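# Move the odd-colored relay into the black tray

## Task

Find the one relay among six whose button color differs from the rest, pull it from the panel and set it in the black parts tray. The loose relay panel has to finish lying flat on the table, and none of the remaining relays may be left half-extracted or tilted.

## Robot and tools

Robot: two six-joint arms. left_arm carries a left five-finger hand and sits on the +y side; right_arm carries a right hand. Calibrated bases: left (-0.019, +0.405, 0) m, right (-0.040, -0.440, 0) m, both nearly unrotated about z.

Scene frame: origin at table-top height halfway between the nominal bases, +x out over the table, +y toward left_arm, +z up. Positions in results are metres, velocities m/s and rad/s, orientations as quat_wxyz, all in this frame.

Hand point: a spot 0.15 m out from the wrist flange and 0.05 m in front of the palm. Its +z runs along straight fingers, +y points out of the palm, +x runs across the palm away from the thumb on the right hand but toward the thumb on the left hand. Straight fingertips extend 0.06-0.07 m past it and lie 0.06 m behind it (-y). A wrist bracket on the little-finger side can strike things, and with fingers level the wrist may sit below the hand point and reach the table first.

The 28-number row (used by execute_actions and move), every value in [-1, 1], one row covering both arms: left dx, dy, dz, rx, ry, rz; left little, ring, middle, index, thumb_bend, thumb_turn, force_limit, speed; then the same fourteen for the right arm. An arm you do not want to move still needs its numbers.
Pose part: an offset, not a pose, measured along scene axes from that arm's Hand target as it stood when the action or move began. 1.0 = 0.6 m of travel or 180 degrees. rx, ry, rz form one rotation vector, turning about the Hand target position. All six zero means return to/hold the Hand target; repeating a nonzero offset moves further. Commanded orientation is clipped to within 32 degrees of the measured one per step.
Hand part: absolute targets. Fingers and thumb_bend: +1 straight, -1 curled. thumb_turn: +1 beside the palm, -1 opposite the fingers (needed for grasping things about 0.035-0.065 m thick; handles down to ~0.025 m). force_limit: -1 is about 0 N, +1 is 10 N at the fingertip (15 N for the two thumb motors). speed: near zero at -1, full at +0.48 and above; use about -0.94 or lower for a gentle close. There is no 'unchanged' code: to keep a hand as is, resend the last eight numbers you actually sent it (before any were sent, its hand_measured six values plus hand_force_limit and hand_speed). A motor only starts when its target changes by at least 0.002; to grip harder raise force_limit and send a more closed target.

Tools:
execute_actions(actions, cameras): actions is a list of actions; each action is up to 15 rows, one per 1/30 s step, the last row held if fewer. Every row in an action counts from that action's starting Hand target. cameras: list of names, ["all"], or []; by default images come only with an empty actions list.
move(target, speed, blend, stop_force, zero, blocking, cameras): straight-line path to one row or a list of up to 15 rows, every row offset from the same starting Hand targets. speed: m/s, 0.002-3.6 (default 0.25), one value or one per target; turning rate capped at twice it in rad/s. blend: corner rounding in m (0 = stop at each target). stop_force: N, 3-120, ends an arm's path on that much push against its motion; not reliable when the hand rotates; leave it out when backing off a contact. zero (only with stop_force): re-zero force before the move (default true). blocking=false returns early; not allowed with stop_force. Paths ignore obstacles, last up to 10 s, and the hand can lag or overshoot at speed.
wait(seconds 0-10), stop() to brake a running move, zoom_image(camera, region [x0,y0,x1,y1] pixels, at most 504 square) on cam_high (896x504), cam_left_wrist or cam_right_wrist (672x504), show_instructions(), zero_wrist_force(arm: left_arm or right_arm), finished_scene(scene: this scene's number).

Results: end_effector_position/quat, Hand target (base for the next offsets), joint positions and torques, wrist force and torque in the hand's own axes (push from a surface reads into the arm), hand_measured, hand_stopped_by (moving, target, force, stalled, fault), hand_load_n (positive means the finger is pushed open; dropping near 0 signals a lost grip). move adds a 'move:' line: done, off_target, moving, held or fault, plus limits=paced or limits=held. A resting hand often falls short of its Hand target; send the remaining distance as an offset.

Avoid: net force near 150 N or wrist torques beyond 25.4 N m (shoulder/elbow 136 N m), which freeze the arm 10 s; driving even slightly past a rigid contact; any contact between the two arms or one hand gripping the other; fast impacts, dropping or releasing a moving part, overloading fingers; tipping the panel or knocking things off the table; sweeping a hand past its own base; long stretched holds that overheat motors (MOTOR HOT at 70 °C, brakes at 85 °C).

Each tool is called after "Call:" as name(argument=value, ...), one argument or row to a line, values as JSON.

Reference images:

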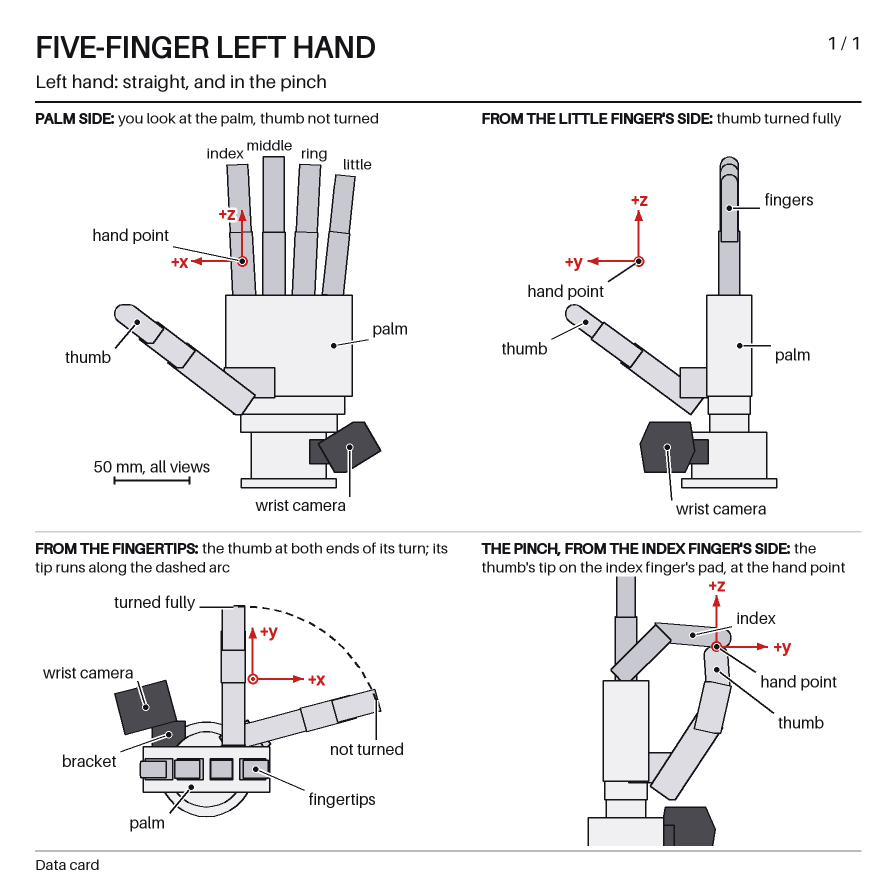

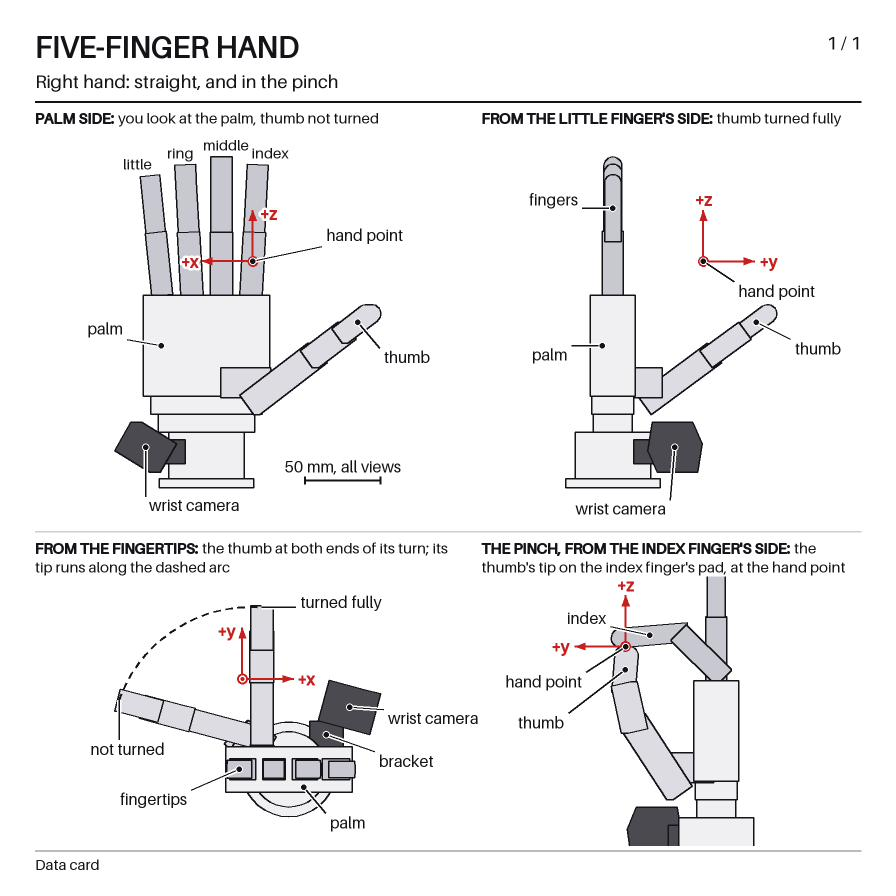

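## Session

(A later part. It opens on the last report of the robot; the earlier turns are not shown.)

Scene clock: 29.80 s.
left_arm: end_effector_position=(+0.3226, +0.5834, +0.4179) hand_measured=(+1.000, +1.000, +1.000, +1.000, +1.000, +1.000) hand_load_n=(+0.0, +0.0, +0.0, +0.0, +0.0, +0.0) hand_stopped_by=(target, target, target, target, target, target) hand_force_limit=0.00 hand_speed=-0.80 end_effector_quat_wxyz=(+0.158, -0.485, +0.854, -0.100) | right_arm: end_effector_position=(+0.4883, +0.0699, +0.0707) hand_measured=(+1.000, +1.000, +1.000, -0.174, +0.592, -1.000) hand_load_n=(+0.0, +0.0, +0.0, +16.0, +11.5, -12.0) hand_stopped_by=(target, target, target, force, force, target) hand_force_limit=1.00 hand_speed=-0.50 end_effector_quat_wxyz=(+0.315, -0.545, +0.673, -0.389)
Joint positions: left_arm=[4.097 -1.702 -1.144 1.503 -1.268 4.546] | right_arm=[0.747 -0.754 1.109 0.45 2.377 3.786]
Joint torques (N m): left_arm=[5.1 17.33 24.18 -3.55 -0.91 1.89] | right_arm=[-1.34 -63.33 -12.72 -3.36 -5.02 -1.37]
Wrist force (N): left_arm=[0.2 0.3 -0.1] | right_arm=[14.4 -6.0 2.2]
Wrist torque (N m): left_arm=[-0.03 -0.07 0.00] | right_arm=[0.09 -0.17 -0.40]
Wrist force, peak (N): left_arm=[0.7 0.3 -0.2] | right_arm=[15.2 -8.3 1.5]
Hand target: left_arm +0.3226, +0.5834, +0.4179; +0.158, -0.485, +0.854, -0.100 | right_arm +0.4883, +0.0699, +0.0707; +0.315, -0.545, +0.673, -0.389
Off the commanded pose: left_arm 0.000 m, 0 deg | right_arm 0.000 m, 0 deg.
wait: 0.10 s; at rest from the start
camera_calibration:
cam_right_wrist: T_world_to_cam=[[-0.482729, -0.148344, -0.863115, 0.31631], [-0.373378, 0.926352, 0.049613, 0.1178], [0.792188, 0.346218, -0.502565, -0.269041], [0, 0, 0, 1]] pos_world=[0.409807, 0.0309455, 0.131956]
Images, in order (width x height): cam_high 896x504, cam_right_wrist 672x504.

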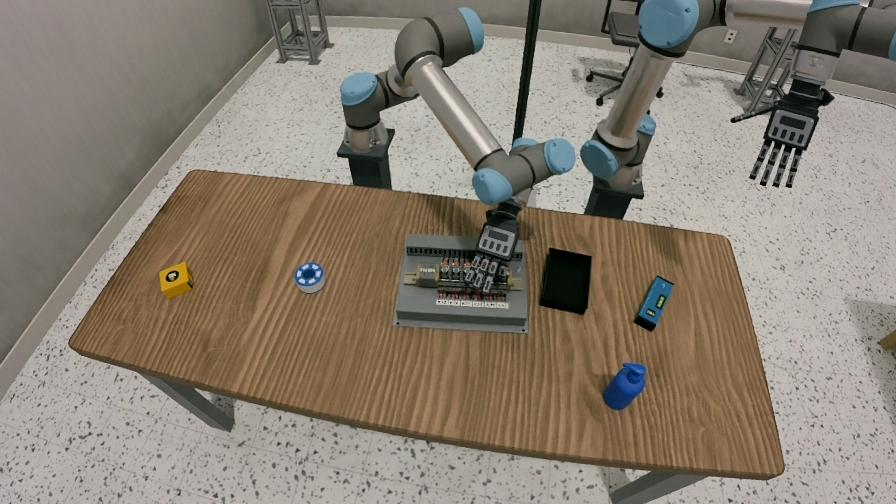

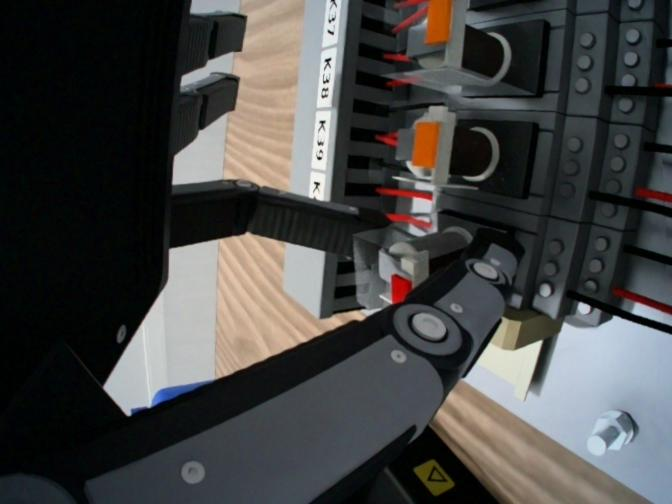

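Call:
move(
  target=[0,0,0,0,0,0,1,1,1,1,1,1,0,-0.8,0.0008,-0.0075,0.0083,0,0,0,1,1,1,-0.4,0.05,-1,1.0,-0.5],
  speed=0.04,
  cameras=["cam_right_wrist"],
)

Call:
zoom_image(
  camera="cam_right_wrist",
  region=[330, 130, 600, 330],
)

Scene clock: 31.03 s.
left_arm: end_effector_position=(+0.3226, +0.5834, +0.4179) hand_measured=(+1.000, +1.000, +1.000, +1.000, +1.000, +1.000) hand_load_n=(+0.0, +0.0, +0.5, +0.0, +0.0, +0.0) hand_stopped_by=(target, target, target, target, target, target) hand_force_limit=0.00 hand_speed=-0.80 end_effector_quat_wxyz=(+0.158, -0.485, +0.854, -0.100) | right_arm: end_effector_position=(+0.4888, +0.0653, +0.0758) hand_measured=(+1.000, +1.000, +1.000, -0.174, +0.592, -1.000) hand_load_n=(+0.0, +0.0, +0.0, +8.5, +16.0, +1.0) hand_stopped_by=(target, target, target, force, force, target) hand_force_limit=1.00 hand_speed=-0.50 end_effector_quat_wxyz=(+0.315, -0.545, +0.673, -0.389)
Joint positions: left_arm=[4.097 -1.702 -1.144 1.503 -1.268 4.546] | right_arm=[0.741 -0.769 1.122 0.448 2.373 3.78]
Joint torques (N m): left_arm=[4.6 17.38 24.39 -3.6 -0.77 1.74] | right_arm=[-6.01 -47.13 -21.69 -1.37 0.64 -1.2]
Wrist force (N): left_arm=[0.1 0.0 -0.2] | right_arm=[-1.8 6.1 -1.4]
Wrist torque (N m): left_arm=[-0.05 -0.07 0.01] | right_arm=[0.17 -0.16 0.03]
Wrist force, peak (N): left_arm=[0.7 0.3 -0.3] | right_arm=[14.7 -6.1 2.0]
Hand target: left_arm +0.3226, +0.5834, +0.4179; +0.158, -0.485, +0.854, -0.100 | right_arm +0.4888, +0.0654, +0.0757; +0.315, -0.545, +0.673, -0.389
Off the commanded pose: left_arm 0.000 m, 0 deg | right_arm 0.000 m, 0 deg.
move: done
camera_calibration:
cam_right_wrist: T_world_to_cam=[[-0.482656, -0.148327, -0.863159, 0.320247], [-0.373389, 0.926348, 0.0496035, 0.122], [0.792227, 0.346235, -0.502491, -0.265308], [0, 0, 0, 1]] pos_world=[0.410307, 0.0263456, 0.137057]
Images, in order (width x height): cam_right_wrist 672x504.

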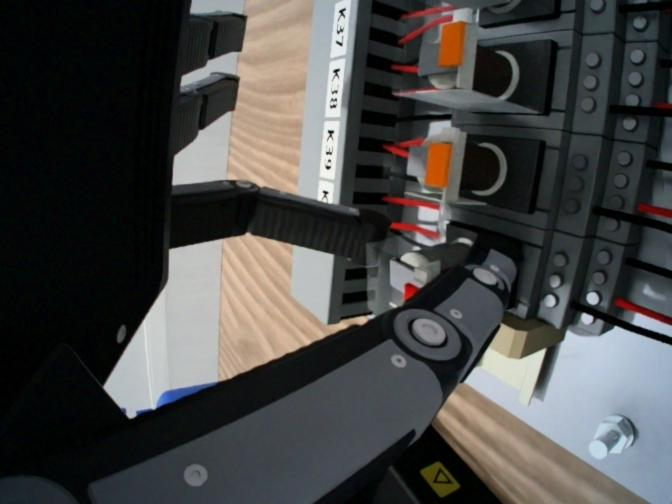

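Scaled by 1.867 from the camera's 672x504 image, which has a finer 960x720 frame.

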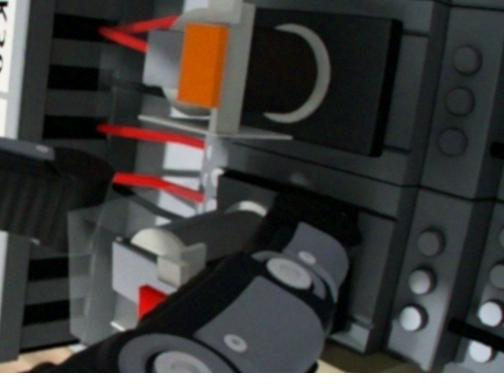

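Call:
move(
  target=[0,0,0,0,0,0,1,1,1,1,1,1,0,-0.8,0,0,0,0,0,0,1,1,1,0.1,0.75,-1,1.0,-0.6],
)

Call:
move(
  target=[0,0,0,0,0,0,1,1,1,1,1,1,0,-0.8,0,0,0.07,0,0,0,1,1,1,0.1,0.75,-1,1.0,-0.6],
  speed=0.1,
  cameras=["cam_right_wrist"],
)

Call:
zoom_image(
  camera="cam_right_wrist",
  region=[430, 130, 670, 330],
)

Scene clock: 32.17 s.
left_arm: end_effector_position=(+0.3226, +0.5834, +0.4179) hand_measured=(+1.000, +1.000, +1.000, +1.000, +1.000, +1.000) hand_load_n=(+0.0, +0.0, +0.0, +0.0, +0.0, +0.0) hand_stopped_by=(target, target, target, target, target, target) hand_force_limit=0.00 hand_speed=-0.80 end_effector_quat_wxyz=(+0.158, -0.485, +0.854, -0.100) | right_arm: end_effector_position=(+0.4888, +0.0654, +0.0757) hand_measured=(+1.000, +1.000, +1.000, +0.100, +0.750, -1.000) hand_load_n=(+0.0, +0.0, +0.0, +0.0, +0.0, +0.0) hand_stopped_by=(target, target, target, target, target, target) hand_force_limit=1.00 hand_speed=-0.60 end_effector_quat_wxyz=(+0.315, -0.545, +0.673, -0.389)
Joint positions: left_arm=[4.097 -1.702 -1.144 1.503 -1.268 4.546] | right_arm=[0.741 -0.768 1.121 0.448 2.373 3.78]
Joint torques (N m): left_arm=[5.33 17.88 24.34 -3.55 -1 1.65] | right_arm=[2.73 -38.57 -18.89 0.76 0.61 2.43]
Wrist force (N): left_arm=[0.5 0.3 -0.2] | right_arm=[0.6 -1.1 -0.9]
Wrist torque (N m): left_arm=[-0.01 -0.13 0.03] | right_arm=[0.06 -0.19 -0.06]
Wrist force, peak (N): left_arm=[0.8 0.0 -0.5] | right_arm=[-1.6 6.0 -1.6]
Hand target: left_arm +0.3226, +0.5834, +0.4179; +0.158, -0.485, +0.854, -0.100 | right_arm +0.4888, +0.0654, +0.0757; +0.315, -0.545, +0.673, -0.389
Off the commanded pose: left_arm 0.000 m, 0 deg | right_arm 0.000 m, 0 deg.
move: done

Scene clock: 32.97 s.
left_arm: end_effector_position=(+0.3226, +0.5834, +0.4179) hand_measured=(+1.000, +1.000, +1.000, +1.000, +1.000, +1.000) hand_load_n=(+0.0, +0.0, +0.0, +0.0, +0.0, +0.0) hand_stopped_by=(target, target, target, target, target, target) hand_force_limit=0.00 hand_speed=-0.80 end_effector_quat_wxyz=(+0.158, -0.485, +0.854, -0.100) | right_arm: end_effector_position=(+0.4888, +0.0654, +0.1178) hand_measured=(+1.000, +1.000, +1.000, +0.100, +0.750, -1.000) hand_load_n=(+0.0, +0.0, +0.0, +0.0, +0.0, +0.0) hand_stopped_by=(target, target, target, target, target, target) hand_force_limit=1.00 hand_speed=-0.60 end_effector_quat_wxyz=(+0.315, -0.545, +0.673, -0.389)
Joint positions: left_arm=[4.097 -1.702 -1.144 1.503 -1.268 4.546] | right_arm=[0.741 -0.802 1.07 0.533 2.373 3.78]
Joint torques (N m): left_arm=[4.65 18.28 23.37 -3.36 -0.88 1.48] | right_arm=[2.92 -37.21 -11.62 -0.94 -0.35 2.45]
Wrist force (N): left_arm=[0.0 0.2 -0.5] | right_arm=[0.6 -1.1 -0.7]
Wrist torque (N m): left_arm=[-0.03 -0.07 0.01] | right_arm=[0.04 -0.22 -0.05]
Wrist force, peak (N): left_arm=[0.7 0.5 -0.4] | right_arm=[0.3 -1.7 -1.6]
Hand target: left_arm +0.3226, +0.5834, +0.4179; +0.158, -0.485, +0.854, -0.100 | right_arm +0.4888, +0.0654, +0.1177; +0.315, -0.545, +0.673, -0.389
Off the commanded pose: left_arm 0.000 m, 0 deg | right_arm 0.000 m, 0 deg.
move: done
camera_calibration:
cam_right_wrist: T_world_to_cam=[[-0.482625, -0.148367, -0.863169, 0.356419], [-0.373486, 0.926308, 0.0496084, 0.119869], [0.7922, 0.346324, -0.502473, -0.244283], [0, 0, 0, 1]] pos_world=[0.410307, 0.0264463, 0.178957]
Images, in order (width x height): cam_right_wrist 672x504.

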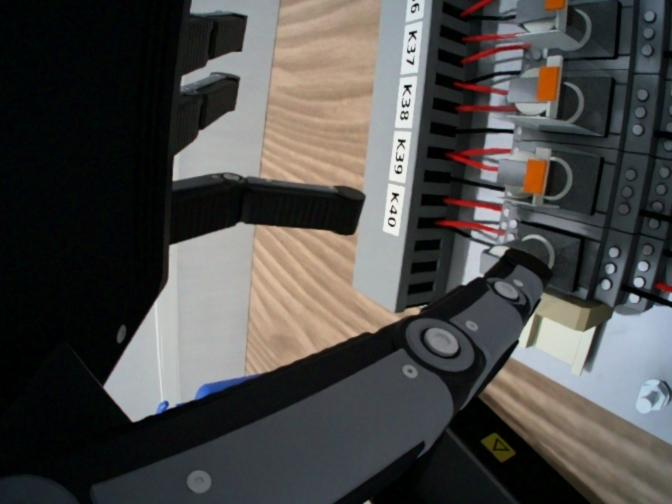

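Scaled by 2.100 from the camera's 672x504 image, which has a finer 960x720 frame.

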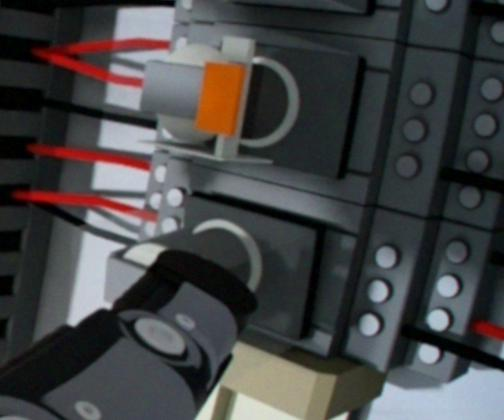

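Call:
move(
  target=[0,0,0,0,0,0,1,1,1,1,1,1,0,-0.8,-0.03,0.07,0,0,0,0,1,1,1,0.1,0.75,-1,1.0,-0.6],
  speed=0.15,
  cameras=["cam_right_wrist"],
)

Call:
zoom_image(
  camera="cam_right_wrist",
  region=[430, 50, 670, 250],
)

Scene clock: 34.47 s.
left_arm: end_effector_position=(+0.3226, +0.5834, +0.4179) hand_measured=(+1.000, +1.000, +1.000, +1.000, +1.000, +1.000) hand_load_n=(+0.0, +0.0, +0.0, +0.0, +0.0, +0.0) hand_stopped_by=(target, target, target, target, target, target) hand_force_limit=0.00 hand_speed=-0.80 end_effector_quat_wxyz=(+0.158, -0.485, +0.854, -0.100) | right_arm: end_effector_position=(+0.4708, +0.1074, +0.1175) hand_measured=(+1.000, +1.000, +1.000, +0.100, +0.750, -1.000) hand_load_n=(+0.0, +0.0, +0.0, +0.0, +0.0, +0.0) hand_stopped_by=(target, target, target, target, target, target) hand_force_limit=1.00 hand_speed=-0.60 end_effector_quat_wxyz=(+0.315, -0.545, +0.673, -0.389)
Joint positions: left_arm=[4.097 -1.702 -1.144 1.503 -1.268 4.546] | right_arm=[0.81 -0.716 0.926 0.646 2.419 3.854]
Joint torques (N m): left_arm=[5.58 17.68 23.17 -3.59 -0.53 1.78] | right_arm=[-4.78 -64.62 -19 0.19 -1.68 -2.26]
Wrist force (N): left_arm=[0.5 0.0 -0.1] | right_arm=[0.6 -1.1 -1.2]
Wrist torque (N m): left_arm=[-0.07 -0.12 0.04] | right_arm=[0.08 -0.18 -0.07]
Wrist force, peak (N): left_arm=[0.6 0.4 -0.4] | right_arm=[1.5 -1.3 -0.2]
Hand target: left_arm +0.3226, +0.5834, +0.4179; +0.158, -0.485, +0.854, -0.100 | right_arm +0.4708, +0.1074, +0.1177; +0.315, -0.545, +0.673, -0.389
Off the commanded pose: left_arm 0.000 m, 0 deg | right_arm 0.000 m, 0 deg.
move: done
camera_calibration:
cam_right_wrist: T_world_to_cam=[[-0.482815, -0.148476, -0.863044, 0.3538], [-0.373373, 0.926359, 0.0495085, 0.0741845], [0.792138, 0.346141, -0.502697, -0.244513], [0, 0, 0, 1]] pos_world=[0.392207, 0.0684452, 0.178756]
Images, in order (width x height): cam_right_wrist 672x504.

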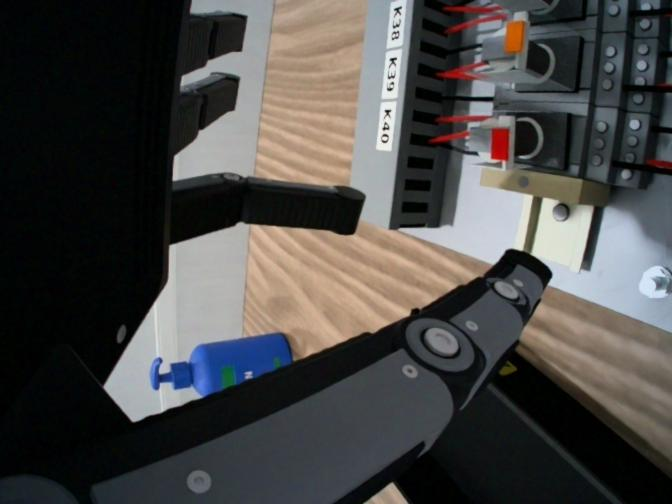

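Scaled by 2.100 from the camera's 672x504 image, which has a finer 960x720 frame.

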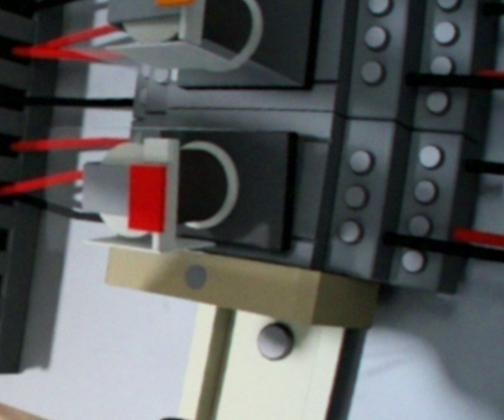

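Call:
move(
  target=[
    [0,0,0,0,0,0,1,1,1,1,1,1,0,-0.8,0.03,-0.066,0,0,0,0,1,1,1,0.05,0.72,-1,1.0,-0.6],
    [0,0,0,0,0,0,1,1,1,1,1,1,0,-0.8,0.03,-0.066,-0.0783,0,0,0,1,1,1,0.05,0.72,-1,1.0,-0.6],
  ],
  speed=0.12,
  cameras=["cam_right_wrist","cam_high"],
)

Call:
zoom_image(
  camera="cam_high",
  region=[450, 240, 530, 300],
)

Call:
zoom_image(
  camera="cam_right_wrist",
  region=[330, 110, 600, 310],
)

Scene clock: 37.57 s.
left_arm: end_effector_position=(+0.3226, +0.5834, +0.4179) hand_measured=(+1.000, +1.000, +1.000, +1.000, +1.000, +1.000) hand_load_n=(+0.0, +0.0, +0.0, +0.0, +0.0, +0.0) hand_stopped_by=(target, target, target, target, target, target) hand_force_limit=0.00 hand_speed=-0.80 end_effector_quat_wxyz=(+0.158, -0.485, +0.854, -0.100) | right_arm: end_effector_position=(+0.4888, +0.0677, +0.0706) hand_measured=(+1.000, +1.000, +1.000, +0.050, +0.720, -1.000) hand_load_n=(+0.0, +0.0, +0.0, +0.0, +0.0, +0.0) hand_stopped_by=(target, target, target, target, target, target) hand_force_limit=1.00 hand_speed=-0.60 end_effector_quat_wxyz=(+0.315, -0.545, +0.673, -0.389)
Joint positions: left_arm=[4.097 -1.702 -1.144 1.503 -1.268 4.546] | right_arm=[0.744 -0.758 1.117 0.445 2.375 3.783]
Joint torques (N m): left_arm=[5.02 17.43 23.06 -3.62 -0.27 1.47] | right_arm=[7.72 -65.15 -21.89 2.15 0.47 -2.41]
Wrist force (N): left_arm=[0.3 -0.1 -0.3] | right_arm=[0.5 -1.0 -1.0]
Wrist torque (N m): left_arm=[-0.07 -0.10 0.02] | right_arm=[0.08 -0.17 -0.12]
Wrist force, peak (N): left_arm=[0.7 0.3 -0.4] | right_arm=[0.5 -1.9 -1.8]
Hand target: left_arm +0.3226, +0.5834, +0.4179; +0.158, -0.485, +0.854, -0.100 | right_arm +0.4888, +0.0678, +0.0707; +0.315, -0.545, +0.673, -0.389
Off the commanded pose: left_arm 0.000 m, 0 deg | right_arm 0.000 m, 0 deg.
move: done
camera_calibration:
cam_right_wrist: T_world_to_cam=[[-0.482845, -0.148436, -0.863034, 0.316129], [-0.373276, 0.926399, 0.0495036, 0.119964], [0.792165, 0.346052, -0.502715, -0.268612], [0, 0, 0, 1]] pos_world=[0.410206, 0.0287445, 0.131856]
Images, in order (width x height): cam_high 896x504, cam_right_wrist 672x504.

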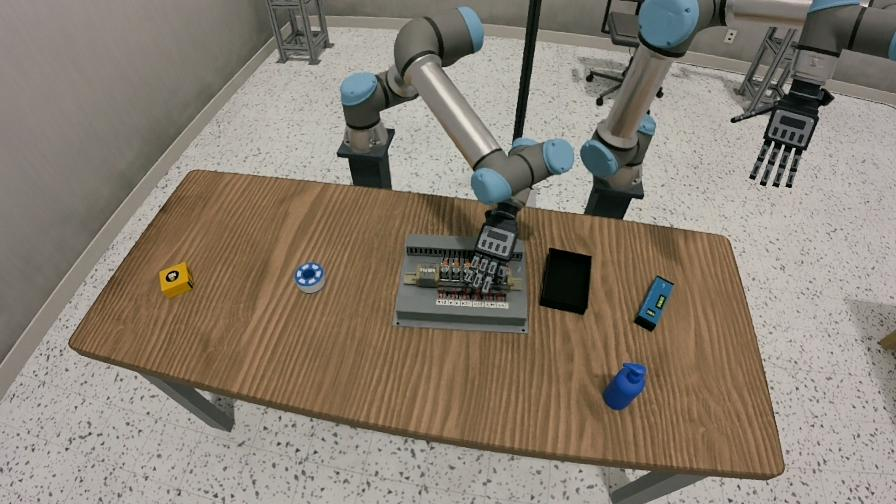

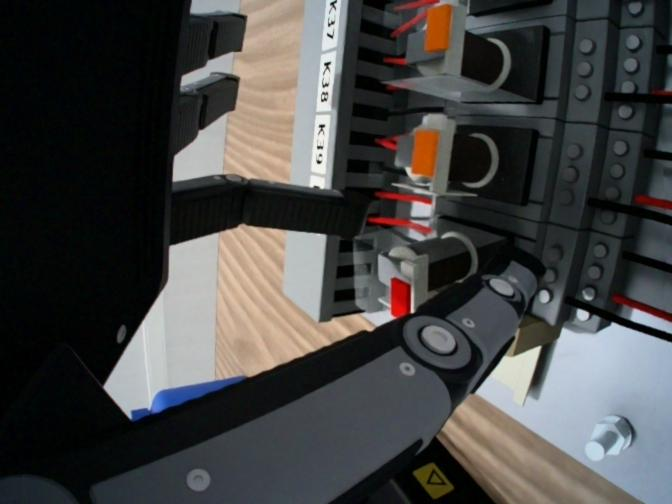

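Scaled by 6.300 from the camera's 896x504 image, which has a finer 1280x720 frame.

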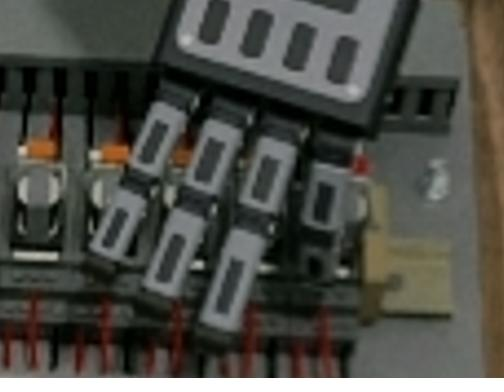

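Scaled by 1.867 from the camera's 672x504 image, which has a finer 960x720 frame.

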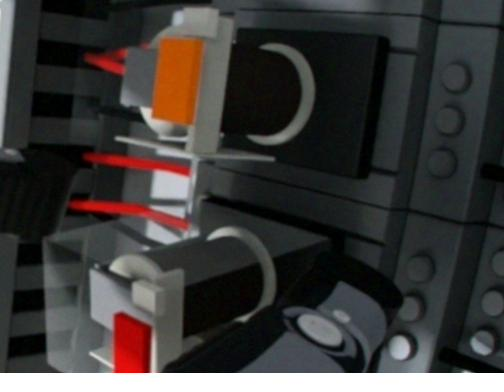

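Call:
move(
  target=[0,0,0,0,0,0,1,1,1,1,1,1,0,-0.8,-0.0009,0.0083,-0.0017,0,0,0,1,1,1,0.05,0.72,-1,1.0,-0.6],
  speed=0.05,
)

Call:
move(
  target=[0,0,0,0,0,0,1,1,1,1,1,1,0,-0.8,0,0,0,0,0,0,1,1,1,-0.4,0.05,-1,1.0,-0.5],
  cameras=["cam_right_wrist"],
)

Call:
zoom_image(
  camera="cam_right_wrist",
  region=[330, 110, 600, 310],
)

Scene clock: 39.33 s.
left_arm: end_effector_position=(+0.3226, +0.5834, +0.4179) hand_measured=(+1.000, +1.000, +1.000, +1.000, +1.000, +1.000) hand_load_n=(-0.5, +0.0, +0.0, +0.0, +0.0, +0.0) hand_stopped_by=(target, target, target, target, target, target) hand_force_limit=0.00 hand_speed=-0.80 end_effector_quat_wxyz=(+0.158, -0.485, +0.854, -0.100) | right_arm: end_effector_position=(+0.4882, +0.0728, +0.0696) hand_measured=(+1.000, +1.000, +1.000, +0.050, +0.720, -1.000) hand_load_n=(+0.0, -0.5, +0.0, +0.0, +0.0, +0.0) hand_stopped_by=(target, target, target, target, target, target) hand_force_limit=1.00 hand_speed=-0.60 end_effector_quat_wxyz=(+0.315, -0.545, +0.673, -0.389)
Joint positions: left_arm=[4.097 -1.702 -1.144 1.503 -1.268 4.546] | right_arm=[0.751 -0.746 1.099 0.456 2.379 3.79]
Joint torques (N m): left_arm=[5.21 16.74 22.71 -3.58 -0.23 1.39] | right_arm=[-0.96 -55.39 -10.8 1.05 2.04 0.98]
Wrist force (N): left_arm=[0.4 0.3 0.0] | right_arm=[0.6 -1.0 -1.0]
Wrist torque (N m): left_arm=[-0.04 -0.11 0.03] | right_arm=[0.07 -0.18 -0.14]
Wrist force, peak (N): left_arm=[0.6 0.5 -0.4] | right_arm=[0.9 -1.0 -1.2]
Hand target: left_arm +0.3226, +0.5834, +0.4179; +0.158, -0.485, +0.854, -0.100 | right_arm +0.4883, +0.0728, +0.0697; +0.315, -0.545, +0.673, -0.389
Off the commanded pose: left_arm 0.000 m, 0 deg | right_arm 0.000 m, 0 deg.
move: done

Scene clock: 39.83 s.
left_arm: end_effector_position=(+0.3226, +0.5834, +0.4179) hand_measured=(+1.000, +1.000, +1.000, +1.000, +1.000, +1.000) hand_load_n=(+0.0, +0.0, +0.5, +0.0, +0.0, +0.0) hand_stopped_by=(target, target, target, target, target, target) hand_force_limit=0.00 hand_speed=-0.80 end_effector_quat_wxyz=(+0.158, -0.485, +0.854, -0.100) | right_arm: end_effector_position=(+0.4883, +0.0727, +0.0696) hand_measured=(+1.000, +1.000, +1.000, -0.172, +0.592, -1.000) hand_load_n=(+0.0, +0.0, -0.5, +17.5, +19.5, +1.0) hand_stopped_by=(target, target, target, force, force, target) hand_force_limit=1.00 hand_speed=-0.50 end_effector_quat_wxyz=(+0.315, -0.545, +0.673, -0.389)
Joint positions: left_arm=[4.097 -1.702 -1.144 1.503 -1.268 4.546] | right_arm=[0.751 -0.746 1.099 0.456 2.379 3.79]
Joint torques (N m): left_arm=[5.05 18.02 23.1 -3.68 -0.28 1.28] | right_arm=[-9.05 -71.48 -16.69 -1.17 -0.71 -2.28]
Wrist force (N): left_arm=[0.2 -0.1 -0.1] | right_arm=[0.5 7.4 3.2]
Wrist torque (N m): left_arm=[-0.09 -0.09 0.03] | right_arm=[0.19 -0.20 -0.06]
Wrist force, peak (N): left_arm=[0.6 0.3 -0.3] | right_arm=[0.5 7.4 3.2]
Hand target: left_arm +0.3226, +0.5834, +0.4179; +0.158, -0.485, +0.854, -0.100 | right_arm +0.4883, +0.0728, +0.0697; +0.315, -0.545, +0.673, -0.389
Off the commanded pose: left_arm 0.000 m, 0 deg | right_arm 0.000 m, 0 deg.
move: done
camera_calibration:
cam_right_wrist: T_world_to_cam=[[-0.482815, -0.148476, -0.863044, 0.315772], [-0.373373, 0.926359, 0.0495085, 0.115142], [0.792138, 0.346141, -0.502697, -0.270478], [0, 0, 0, 1]] pos_world=[0.409707, 0.0338452, 0.130856]
Images, in order (width x height): cam_right_wrist 672x504.

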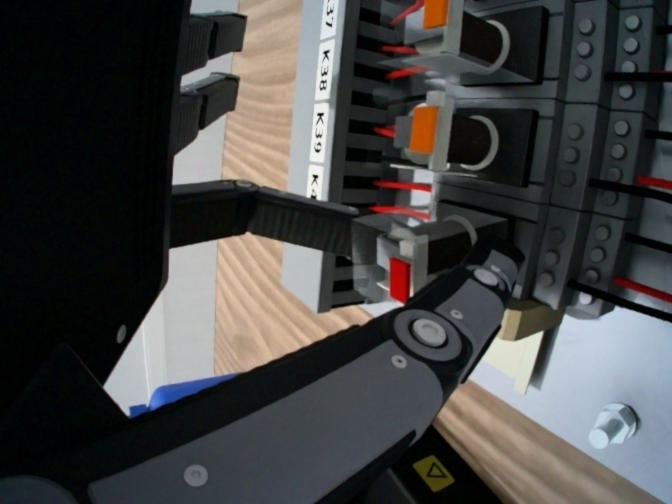

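Scaled by 1.867 from the camera's 672x504 image, which has a finer 960x720 frame.

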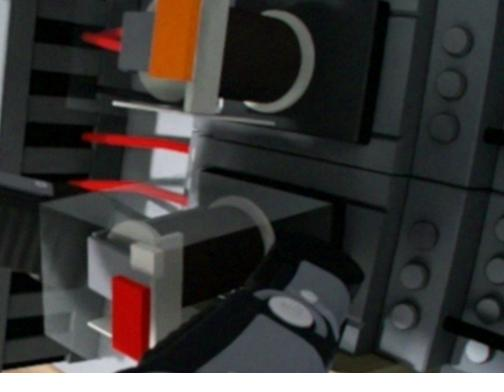

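Call:
move(
  target=[0,0,0,0,0,0,1,1,1,1,1,1,0,-0.8,0.0017,-0.0167,0.0067,0,0,0,1,1,1,-0.4,0.05,-1,1.0,-0.5],
  speed=0.04,
  cameras=["cam_right_wrist"],
)

Call:
zoom_image(
  camera="cam_right_wrist",
  region=[330, 110, 600, 310],
)

Scene clock: 41.00 s.
left_arm: end_effector_position=(+0.3226, +0.5834, +0.4179) hand_measured=(+1.000, +1.000, +1.000, +1.000, +1.000, +1.000) hand_load_n=(+0.0, +0.0, +0.0, +0.0, +0.0, +0.0) hand_stopped_by=(target, target, target, target, target, target) hand_force_limit=0.00 hand_speed=-0.80 end_effector_quat_wxyz=(+0.158, -0.485, +0.854, -0.100) | right_arm: end_effector_position=(+0.4894, +0.0627, +0.0738) hand_measured=(+1.000, +1.000, +1.000, -0.172, +0.592, -1.000) hand_load_n=(+0.0, +0.0, +0.0, +14.5, +21.5, +1.5) hand_stopped_by=(target, target, target, force, force, target) hand_force_limit=1.00 hand_speed=-0.50 end_effector_quat_wxyz=(+0.315, -0.545, +0.673, -0.389)
Joint positions: left_arm=[4.097 -1.702 -1.144 1.503 -1.268 4.546] | right_arm=[0.737 -0.772 1.133 0.437 2.37 3.776]
Joint torques (N m): left_arm=[4.87 17.54 23.12 -3.52 -0.34 1.41] | right_arm=[0.21 -45.06 -26.29 2.77 3.28 0.39]
Wrist force (N): left_arm=[0.3 0.2 0.0] | right_arm=[-4.3 9.5 0.5]
Wrist torque (N m): left_arm=[-0.04 -0.10 0.02] | right_arm=[0.18 -0.21 0.07]
Wrist force, peak (N): left_arm=[0.5 0.0 -0.6] | right_arm=[-4.9 10.1 0.6]
Hand target: left_arm +0.3226, +0.5834, +0.4179; +0.158, -0.485, +0.854, -0.100 | right_arm +0.4893, +0.0627, +0.0737; +0.315, -0.545, +0.673, -0.389
Off the commanded pose: left_arm 0.000 m, 0 deg | right_arm 0.000 m, 0 deg.
move: done
camera_calibration:
cam_right_wrist: T_world_to_cam=[[-0.482608, -0.148212, -0.863205, 0.31836], [-0.373424, 0.926327, 0.0497271, 0.124692], [0.79224, 0.34634, -0.502399, -0.26583], [0, 0, 0, 1]] pos_world=[0.410807, 0.0237461, 0.135057]
Images, in order (width x height): cam_right_wrist 672x504.

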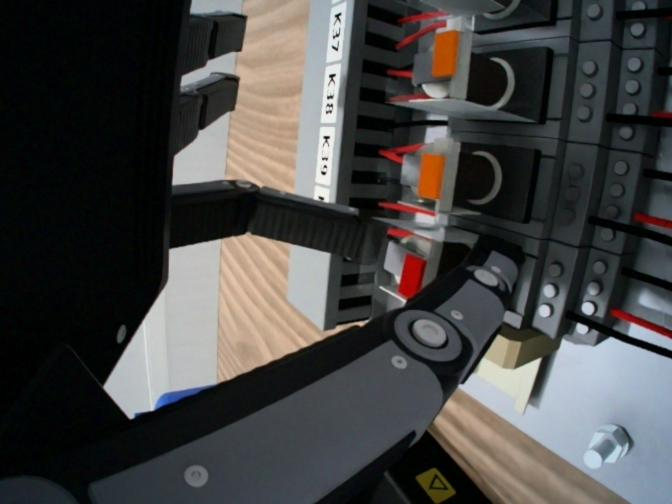

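Scaled by 1.867 from the camera's 672x504 image, which has a finer 960x720 frame.

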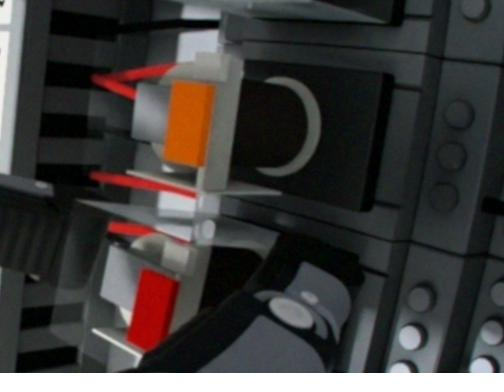

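Call:
move(
  target=[0,0,0,0,0,0,1,1,1,1,1,1,0,-0.8,-0.0015,0.015,0.005,0,0,0,1,1,1,-0.4,0.05,-1,1.0,-0.5],
  speed=0.04,
  cameras=["cam_right_wrist"],
)

Call:
zoom_image(
  camera="cam_right_wrist",
  region=[330, 110, 600, 310],
)

Scene clock: 42.40 s.
left_arm: end_effector_position=(+0.3226, +0.5834, +0.4179) hand_measured=(+1.000, +1.000, +1.000, +1.000, +1.000, +1.000) hand_load_n=(+0.0, +0.0, +0.0, +0.0, +0.0, +0.0) hand_stopped_by=(target, target, target, target, target, target) hand_force_limit=0.00 hand_speed=-0.80 end_effector_quat_wxyz=(+0.158, -0.485, +0.854, -0.100) | right_arm: end_effector_position=(+0.4883, +0.0718, +0.0765) hand_measured=(+1.000, +1.000, +1.000, -0.172, +0.592, -1.000) hand_load_n=(+0.0, +0.0, +0.0, +16.0, +16.5, -8.0) hand_stopped_by=(target, target, target, force, force, target) hand_force_limit=1.00 hand_speed=-0.50 end_effector_quat_wxyz=(+0.315, -0.545, +0.673, -0.389) end_effector_velocity=(+0.001, -0.001, -0.002) end_effector_angular_velocity=(+0.000, -0.001, -0.002)
Joint positions: left_arm=[4.097 -1.702 -1.144 1.503 -1.268 4.546] | right_arm=[0.75 -0.754 1.095 0.467 2.378 3.789]
Joint velocities: left_arm=[within noise] | right_arm=[-0.001 0.001 0.004 -0.006 0.001 0]
Joint torques (N m): left_arm=[4.89 18.11 23.18 -3.6 -0.11 1.29] | right_arm=[-5.88 -70.38 -15.48 -2.31 0.93 0.45]
Wrist force (N): left_arm=[0.1 -0.2 -0.1] | right_arm=[4.7 5.8 3.4]
Wrist torque (N m): left_arm=[-0.10 -0.07 0.02] | right_arm=[0.20 -0.25 -0.20]
Wrist force, peak (N): left_arm=[0.7 0.2 -0.4] | right_arm=[5.3 8.1 4.4]
Hand target: left_arm +0.3226, +0.5834, +0.4179; +0.158, -0.485, +0.854, -0.100 | right_arm +0.4884, +0.0717, +0.0767; +0.315, -0.545, +0.673, -0.389
Off the commanded pose: left_arm 0.000 m, 0 deg | right_arm 0.000 m, 0 deg.
move: done
camera_calibration:
cam_right_wrist: T_world_to_cam=[[-0.482913, -0.148466, -0.86299, 0.321659], [-0.373272, 0.9264, 0.0495009, 0.115723], [0.792126, 0.346035, -0.502789, -0.266721], [0, 0, 0, 1]] pos_world=[0.409806, 0.0328444, 0.137756]
Images, in order (width x height): cam_right_wrist 672x504.

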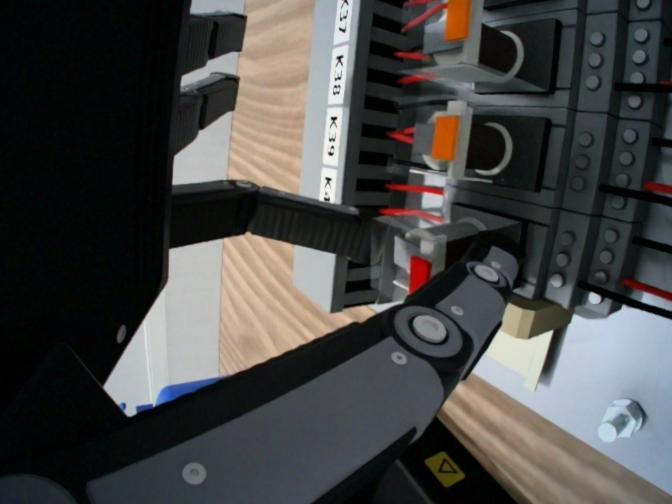

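Scaled by 1.867 from the camera's 672x504 image, which has a finer 960x720 frame.

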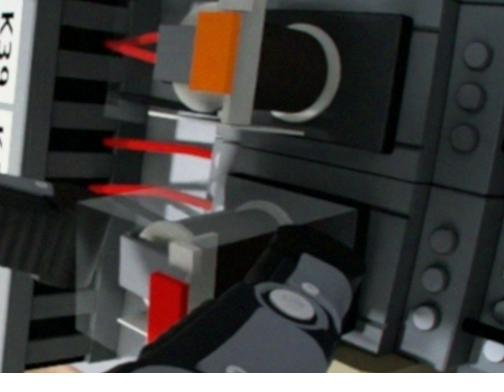

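Call:
move(
  target=[0,0,0,0,0,0,1,1,1,1,1,1,0,-0.8,0,0,0,0,0,0,1,1,1,0.05,0.72,-1,1.0,-0.5],
)

Call:
move(
  target=[0,0,0,0,0,0,1,1,1,1,1,1,0,-0.8,0,0,-0.0133,0,0,0,1,1,1,0.05,0.72,-1,1.0,-0.5],
  speed=0.05,
)

Call:
move(
  target=[0,0,0,0,0,0,1,1,1,1,1,1,0,-0.8,0,0,0,0,0,0,1,1,1,-0.4,0.05,-1,1.0,-0.5],
  cameras=["cam_right_wrist"],
)

Call:
move(
  target=[0,0,0,0,0,0,1,1,1,1,1,1,0,-0.8,0.0019,-0.0183,0.0083,0,0,0,1,1,1,-0.4,0.05,-1,1.0,-0.5],
  speed=0.04,
  cameras=["cam_right_wrist"],
)

Scene clock: 46.03 s.
left_arm: end_effector_position=(+0.3226, +0.5834, +0.4179) hand_measured=(+1.000, +1.000, +1.000, +1.000, +1.000, +1.000) hand_load_n=(+0.0, +0.0, +0.0, +0.0, +0.5, +0.0) hand_stopped_by=(target, target, target, target, target, target) hand_force_limit=0.00 hand_speed=-0.80 end_effector_quat_wxyz=(+0.158, -0.485, +0.854, -0.100) | right_arm: end_effector_position=(+0.4884, +0.0718, +0.0768) hand_measured=(+1.000, +1.000, +1.000, +0.050, +0.720, -1.000) hand_load_n=(+0.0, +0.0, +0.0, +0.0, +0.0, +0.0) hand_stopped_by=(target, target, target, target, target, target) hand_force_limit=1.00 hand_speed=-0.50 end_effector_quat_wxyz=(+0.315, -0.545, +0.673, -0.389)
Joint positions: left_arm=[4.097 -1.702 -1.144 1.503 -1.268 4.546] | right_arm=[0.749 -0.755 1.095 0.466 2.378 3.788]
Joint torques (N m): left_arm=[5 17.07 23.96 -3.42 0.29 1.14] | right_arm=[-8.37 -52.95 -15.51 2.62 -1.63 -2.01]
Wrist force (N): left_arm=[0.2 0.2 -0.1] | right_arm=[0.6 -1.0 -1.1]
Wrist torque (N m): left_arm=[-0.04 -0.08 0.01] | right_arm=[0.07 -0.17 -0.13]
Wrist force, peak (N): left_arm=[0.7 0.6 -0.2] | right_arm=[4.9 7.9 4.4]
Hand target: left_arm +0.3226, +0.5834, +0.4179; +0.158, -0.485, +0.854, -0.100 | right_arm +0.4884, +0.0717, +0.0767; +0.315, -0.545, +0.673, -0.389
Off the commanded pose: left_arm 0.000 m, 0 deg | right_arm 0.000 m, 0 deg.
move: done

Scene clock: 46.73 s.
left_arm: end_effector_position=(+0.3226, +0.5834, +0.4179) hand_measured=(+1.000, +1.000, +1.000, +1.000, +1.000, +1.000) hand_load_n=(+0.0, +0.0, +0.0, +0.0, +0.0, +0.0) hand_stopped_by=(target, target, target, target, target, target) hand_force_limit=0.00 hand_speed=-0.80 end_effector_quat_wxyz=(+0.158, -0.485, +0.854, -0.100) | right_arm: end_effector_position=(+0.4884, +0.0717, +0.0685) hand_measured=(+1.000, +1.000, +1.000, +0.050, +0.720, -1.000) hand_load_n=(+0.0, -0.5, +0.0, +0.0, +0.0, +0.0) hand_stopped_by=(target, target, target, target, target, target) hand_force_limit=1.00 hand_speed=-0.50 end_effector_quat_wxyz=(+0.315, -0.545, +0.673, -0.389)
Joint positions: left_arm=[4.097 -1.702 -1.144 1.503 -1.268 4.546] | right_arm=[0.749 -0.747 1.104 0.451 2.378 3.788]
Joint torques (N m): left_arm=[5.09 17.49 23.52 -3.36 0.31 1.28] | right_arm=[-8.29 -50.35 -18.87 2.41 -1.42 -1.13]
Wrist force (N): left_arm=[0.6 0.1 0.0] | right_arm=[0.5 -0.9 -0.9]
Wrist torque (N m): left_arm=[-0.06 -0.14 0.04] | right_arm=[0.08 -0.17 -0.13]
Wrist force, peak (N): left_arm=[0.5 0.2 -0.4] | right_arm=[0.6 -1.3 -1.0]
Hand target: left_arm +0.3226, +0.5834, +0.4179; +0.158, -0.485, +0.854, -0.100 | right_arm +0.4884, +0.0717, +0.0687; +0.315, -0.545, +0.673, -0.389
Off the commanded pose: left_arm 0.000 m, 0 deg | right_arm 0.000 m, 0 deg.
move: done

Scene clock: 47.23 s.
left_arm: end_effector_position=(+0.3226, +0.5834, +0.4179) hand_measured=(+1.000, +1.000, +1.000, +1.000, +1.000, +1.000) hand_load_n=(+0.0, +0.0, +0.0, +0.0, +0.0, +0.0) hand_stopped_by=(target, target, target, target, target, target) hand_force_limit=0.00 hand_speed=-0.80 end_effector_quat_wxyz=(+0.158, -0.485, +0.854, -0.100) | right_arm: end_effector_position=(+0.4884, +0.0717, +0.0686) hand_measured=(+1.000, +1.000, +1.000, -0.172, +0.592, -1.000) hand_load_n=(+0.0, +0.0, +0.0, +17.0, +19.5, +0.5) hand_stopped_by=(target, target, target, force, force, target) hand_force_limit=1.00 hand_speed=-0.50 end_effector_quat_wxyz=(+0.315, -0.545, +0.673, -0.389)
Joint positions: left_arm=[4.097 -1.702 -1.144 1.503 -1.268 4.546] | right_arm=[0.749 -0.747 1.104 0.451 2.378 3.788]
Joint torques (N m): left_arm=[4.97 17.02 24.69 -3.47 0.26 1.32] | right_arm=[-6.83 -70.43 -23.74 1.47 0.31 -1.5]
Wrist force (N): left_arm=[0.2 -0.2 -0.1] | right_arm=[0.6 7.1 2.5]
Wrist torque (N m): left_arm=[-0.09 -0.08 0.03] | right_arm=[0.17 -0.18 -0.06]
Wrist force, peak (N): left_arm=[0.3 0.5 -0.4] | right_arm=[0.7 8.4 2.6]
Hand target: left_arm +0.3226, +0.5834, +0.4179; +0.158, -0.485, +0.854, -0.100 | right_arm +0.4884, +0.0717, +0.0687; +0.315, -0.545, +0.673, -0.389
Off the commanded pose: left_arm 0.000 m, 0 deg | right_arm 0.000 m, 0 deg.
move: done
camera_calibration:
cam_right_wrist: T_world_to_cam=[[-0.482883, -0.148506, -0.863001, 0.314817], [-0.373369, 0.926361, 0.0495058, 0.116247], [0.792098, 0.346123, -0.502772, -0.270653], [0, 0, 0, 1]] pos_world=[0.409806, 0.0327451, 0.129856]
Images, in order (width x height): cam_right_wrist 672x504.

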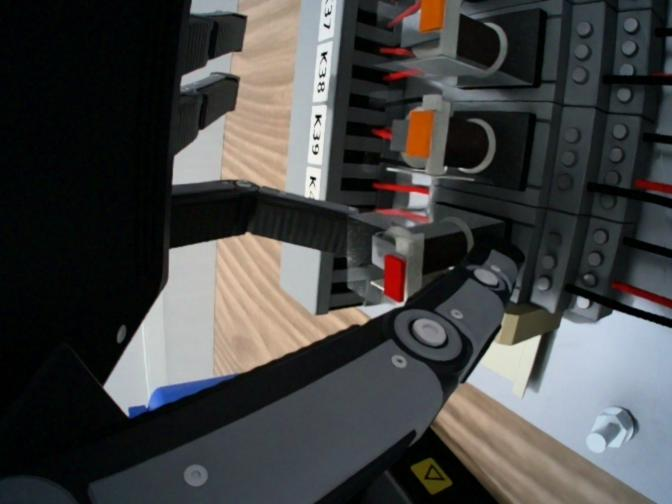

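Scene clock: 47.97 s.
left_arm: end_effector_position=(+0.3226, +0.5834, +0.4179) hand_measured=(+1.000, +1.000, +1.000, +1.000, +1.000, +1.000) hand_load_n=(+0.0, +0.0, +0.0, +0.5, +0.0, +0.0) hand_stopped_by=(target, target, target, target, target, target) hand_force_limit=0.00 hand_speed=-0.80 end_effector_quat_wxyz=(+0.158, -0.485, +0.854, -0.100) | right_arm: end_effector_position=(+0.4896, +0.0607, +0.0738) hand_measured=(+1.000, +1.000, +1.000, -0.172, +0.592, -1.000) hand_load_n=(+0.0, +0.0, +0.0, +14.5, +21.0, +1.0) hand_stopped_by=(target, target, target, force, force, target) hand_force_limit=1.00 hand_speed=-0.50 end_effector_quat_wxyz=(+0.315, -0.545, +0.673, -0.389)
Joint positions: left_arm=[4.097 -1.702 -1.144 1.503 -1.268 4.546] | right_arm=[0.735 -0.776 1.141 0.432 2.368 3.773]
Joint torques (N m): left_arm=[4.93 17.52 23.09 -3.62 0.41 1.23] | right_arm=[3.1 -44.47 -25.08 2.69 2.75 1.02]
Wrist force (N): left_arm=[0.4 -0.2 -0.2] | right_arm=[-4.1 9.1 -0.3]
Wrist torque (N m): left_arm=[-0.09 -0.12 0.04] | right_arm=[0.18 -0.25 0.08]
Wrist force, peak (N): left_arm=[0.6 0.0 -0.4] | right_arm=[-3.5 9.6 2.1]
Hand target: left_arm +0.3226, +0.5834, +0.4179; +0.158, -0.485, +0.854, -0.100 | right_arm +0.4895, +0.0608, +0.0737; +0.315, -0.545, +0.673, -0.389
Off the commanded pose: left_arm 0.000 m, 0 deg | right_arm 0.000 m, 0 deg.
move: done
camera_calibration:
cam_right_wrist: T_world_to_cam=[[-0.482608, -0.148212, -0.863205, 0.318208], [-0.373424, 0.926327, 0.0497271, 0.126657], [0.79224, 0.34634, -0.502399, -0.265375], [0, 0, 0, 1]] pos_world=[0.411107, 0.0217461, 0.135057]
Images, in order (width x height): cam_right_wrist 672x504.

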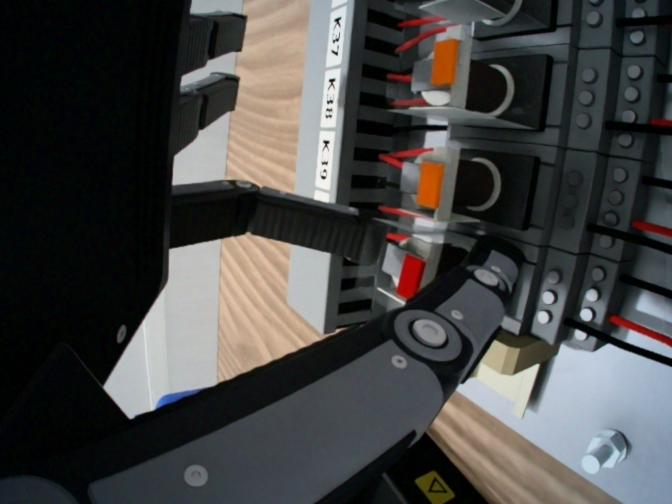

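Call:
move(
  target=[0,0,0,0,0,0,1,1,1,1,1,1,0,-0.8,-0.0019,0.0183,0.0067,0,0,0,1,1,1,-0.4,0.05,-1,1.0,-0.5],
  speed=0.04,
  cameras=["cam_right_wrist"],
)

Scene clock: 51.07 s.
left_arm: end_effector_position=(+0.3226, +0.5834, +0.4179) hand_measured=(+1.000, +1.000, +1.000, +1.000, +1.000, +1.000) hand_load_n=(+0.0, +0.0, +0.0, +0.0, +0.0, +0.0) hand_stopped_by=(target, target, target, target, target, target) hand_force_limit=0.00 hand_speed=-0.80 end_effector_quat_wxyz=(+0.158, -0.485, +0.854, -0.100) | right_arm: end_effector_position=(+0.4883, +0.0718, +0.0775) hand_measured=(+1.000, +1.000, +1.000, -0.172, +0.592, -1.000) hand_load_n=(+0.0, +0.0, +0.0, +15.5, +16.5, -7.5) hand_stopped_by=(target, target, target, force, force, target) hand_force_limit=1.00 hand_speed=-0.50 end_effector_quat_wxyz=(+0.315, -0.545, +0.673, -0.389)
Joint positions: left_arm=[4.097 -1.702 -1.144 1.503 -1.268 4.546] | right_arm=[0.75 -0.755 1.094 0.469 2.378 3.789]
Joint torques (N m): left_arm=[3.92 17.46 23.29 -3.56 0.51 1.05] | right_arm=[-6.75 -69.79 -13.94 -2.23 0.39 -0.38]
Wrist force (N): left_arm=[0.5 0.1 0.0] | right_arm=[4.4 5.5 3.1]
Wrist torque (N m): left_arm=[-0.07 -0.12 0.03] | right_arm=[0.21 -0.26 -0.19]
Wrist force, peak (N): left_arm=[0.3 0.1 -0.7] | right_arm=[4.6 8.4 4.4]
Hand target: left_arm +0.3226, +0.5834, +0.4179; +0.158, -0.485, +0.854, -0.100 | right_arm +0.4884, +0.0717, +0.0777; +0.315, -0.545, +0.673, -0.389
Off the commanded pose: left_arm 0.000 m, 0 deg | right_arm 0.000 m, 0 deg.
move: done
camera_calibration:
cam_right_wrist: T_world_to_cam=[[-0.482845, -0.148436, -0.863034, 0.3225], [-0.373276, 0.926399, 0.0495036, 0.115675], [0.792165, 0.346052, -0.502715, -0.266245], [0, 0, 0, 1]] pos_world=[0.409806, 0.0328445, 0.138756]
Images, in order (width x height): cam_right_wrist 672x504.

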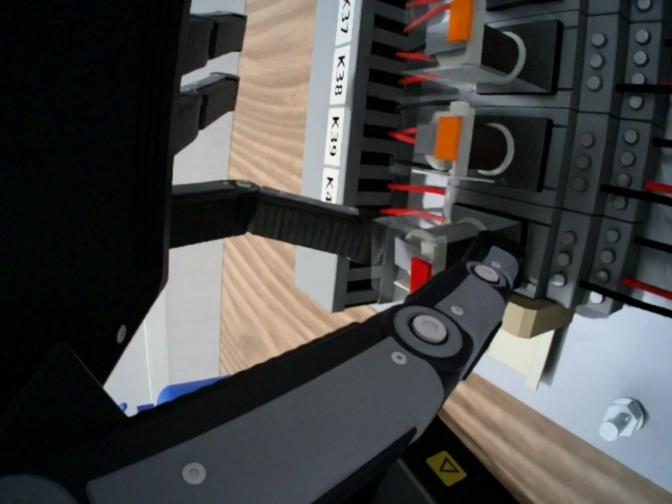

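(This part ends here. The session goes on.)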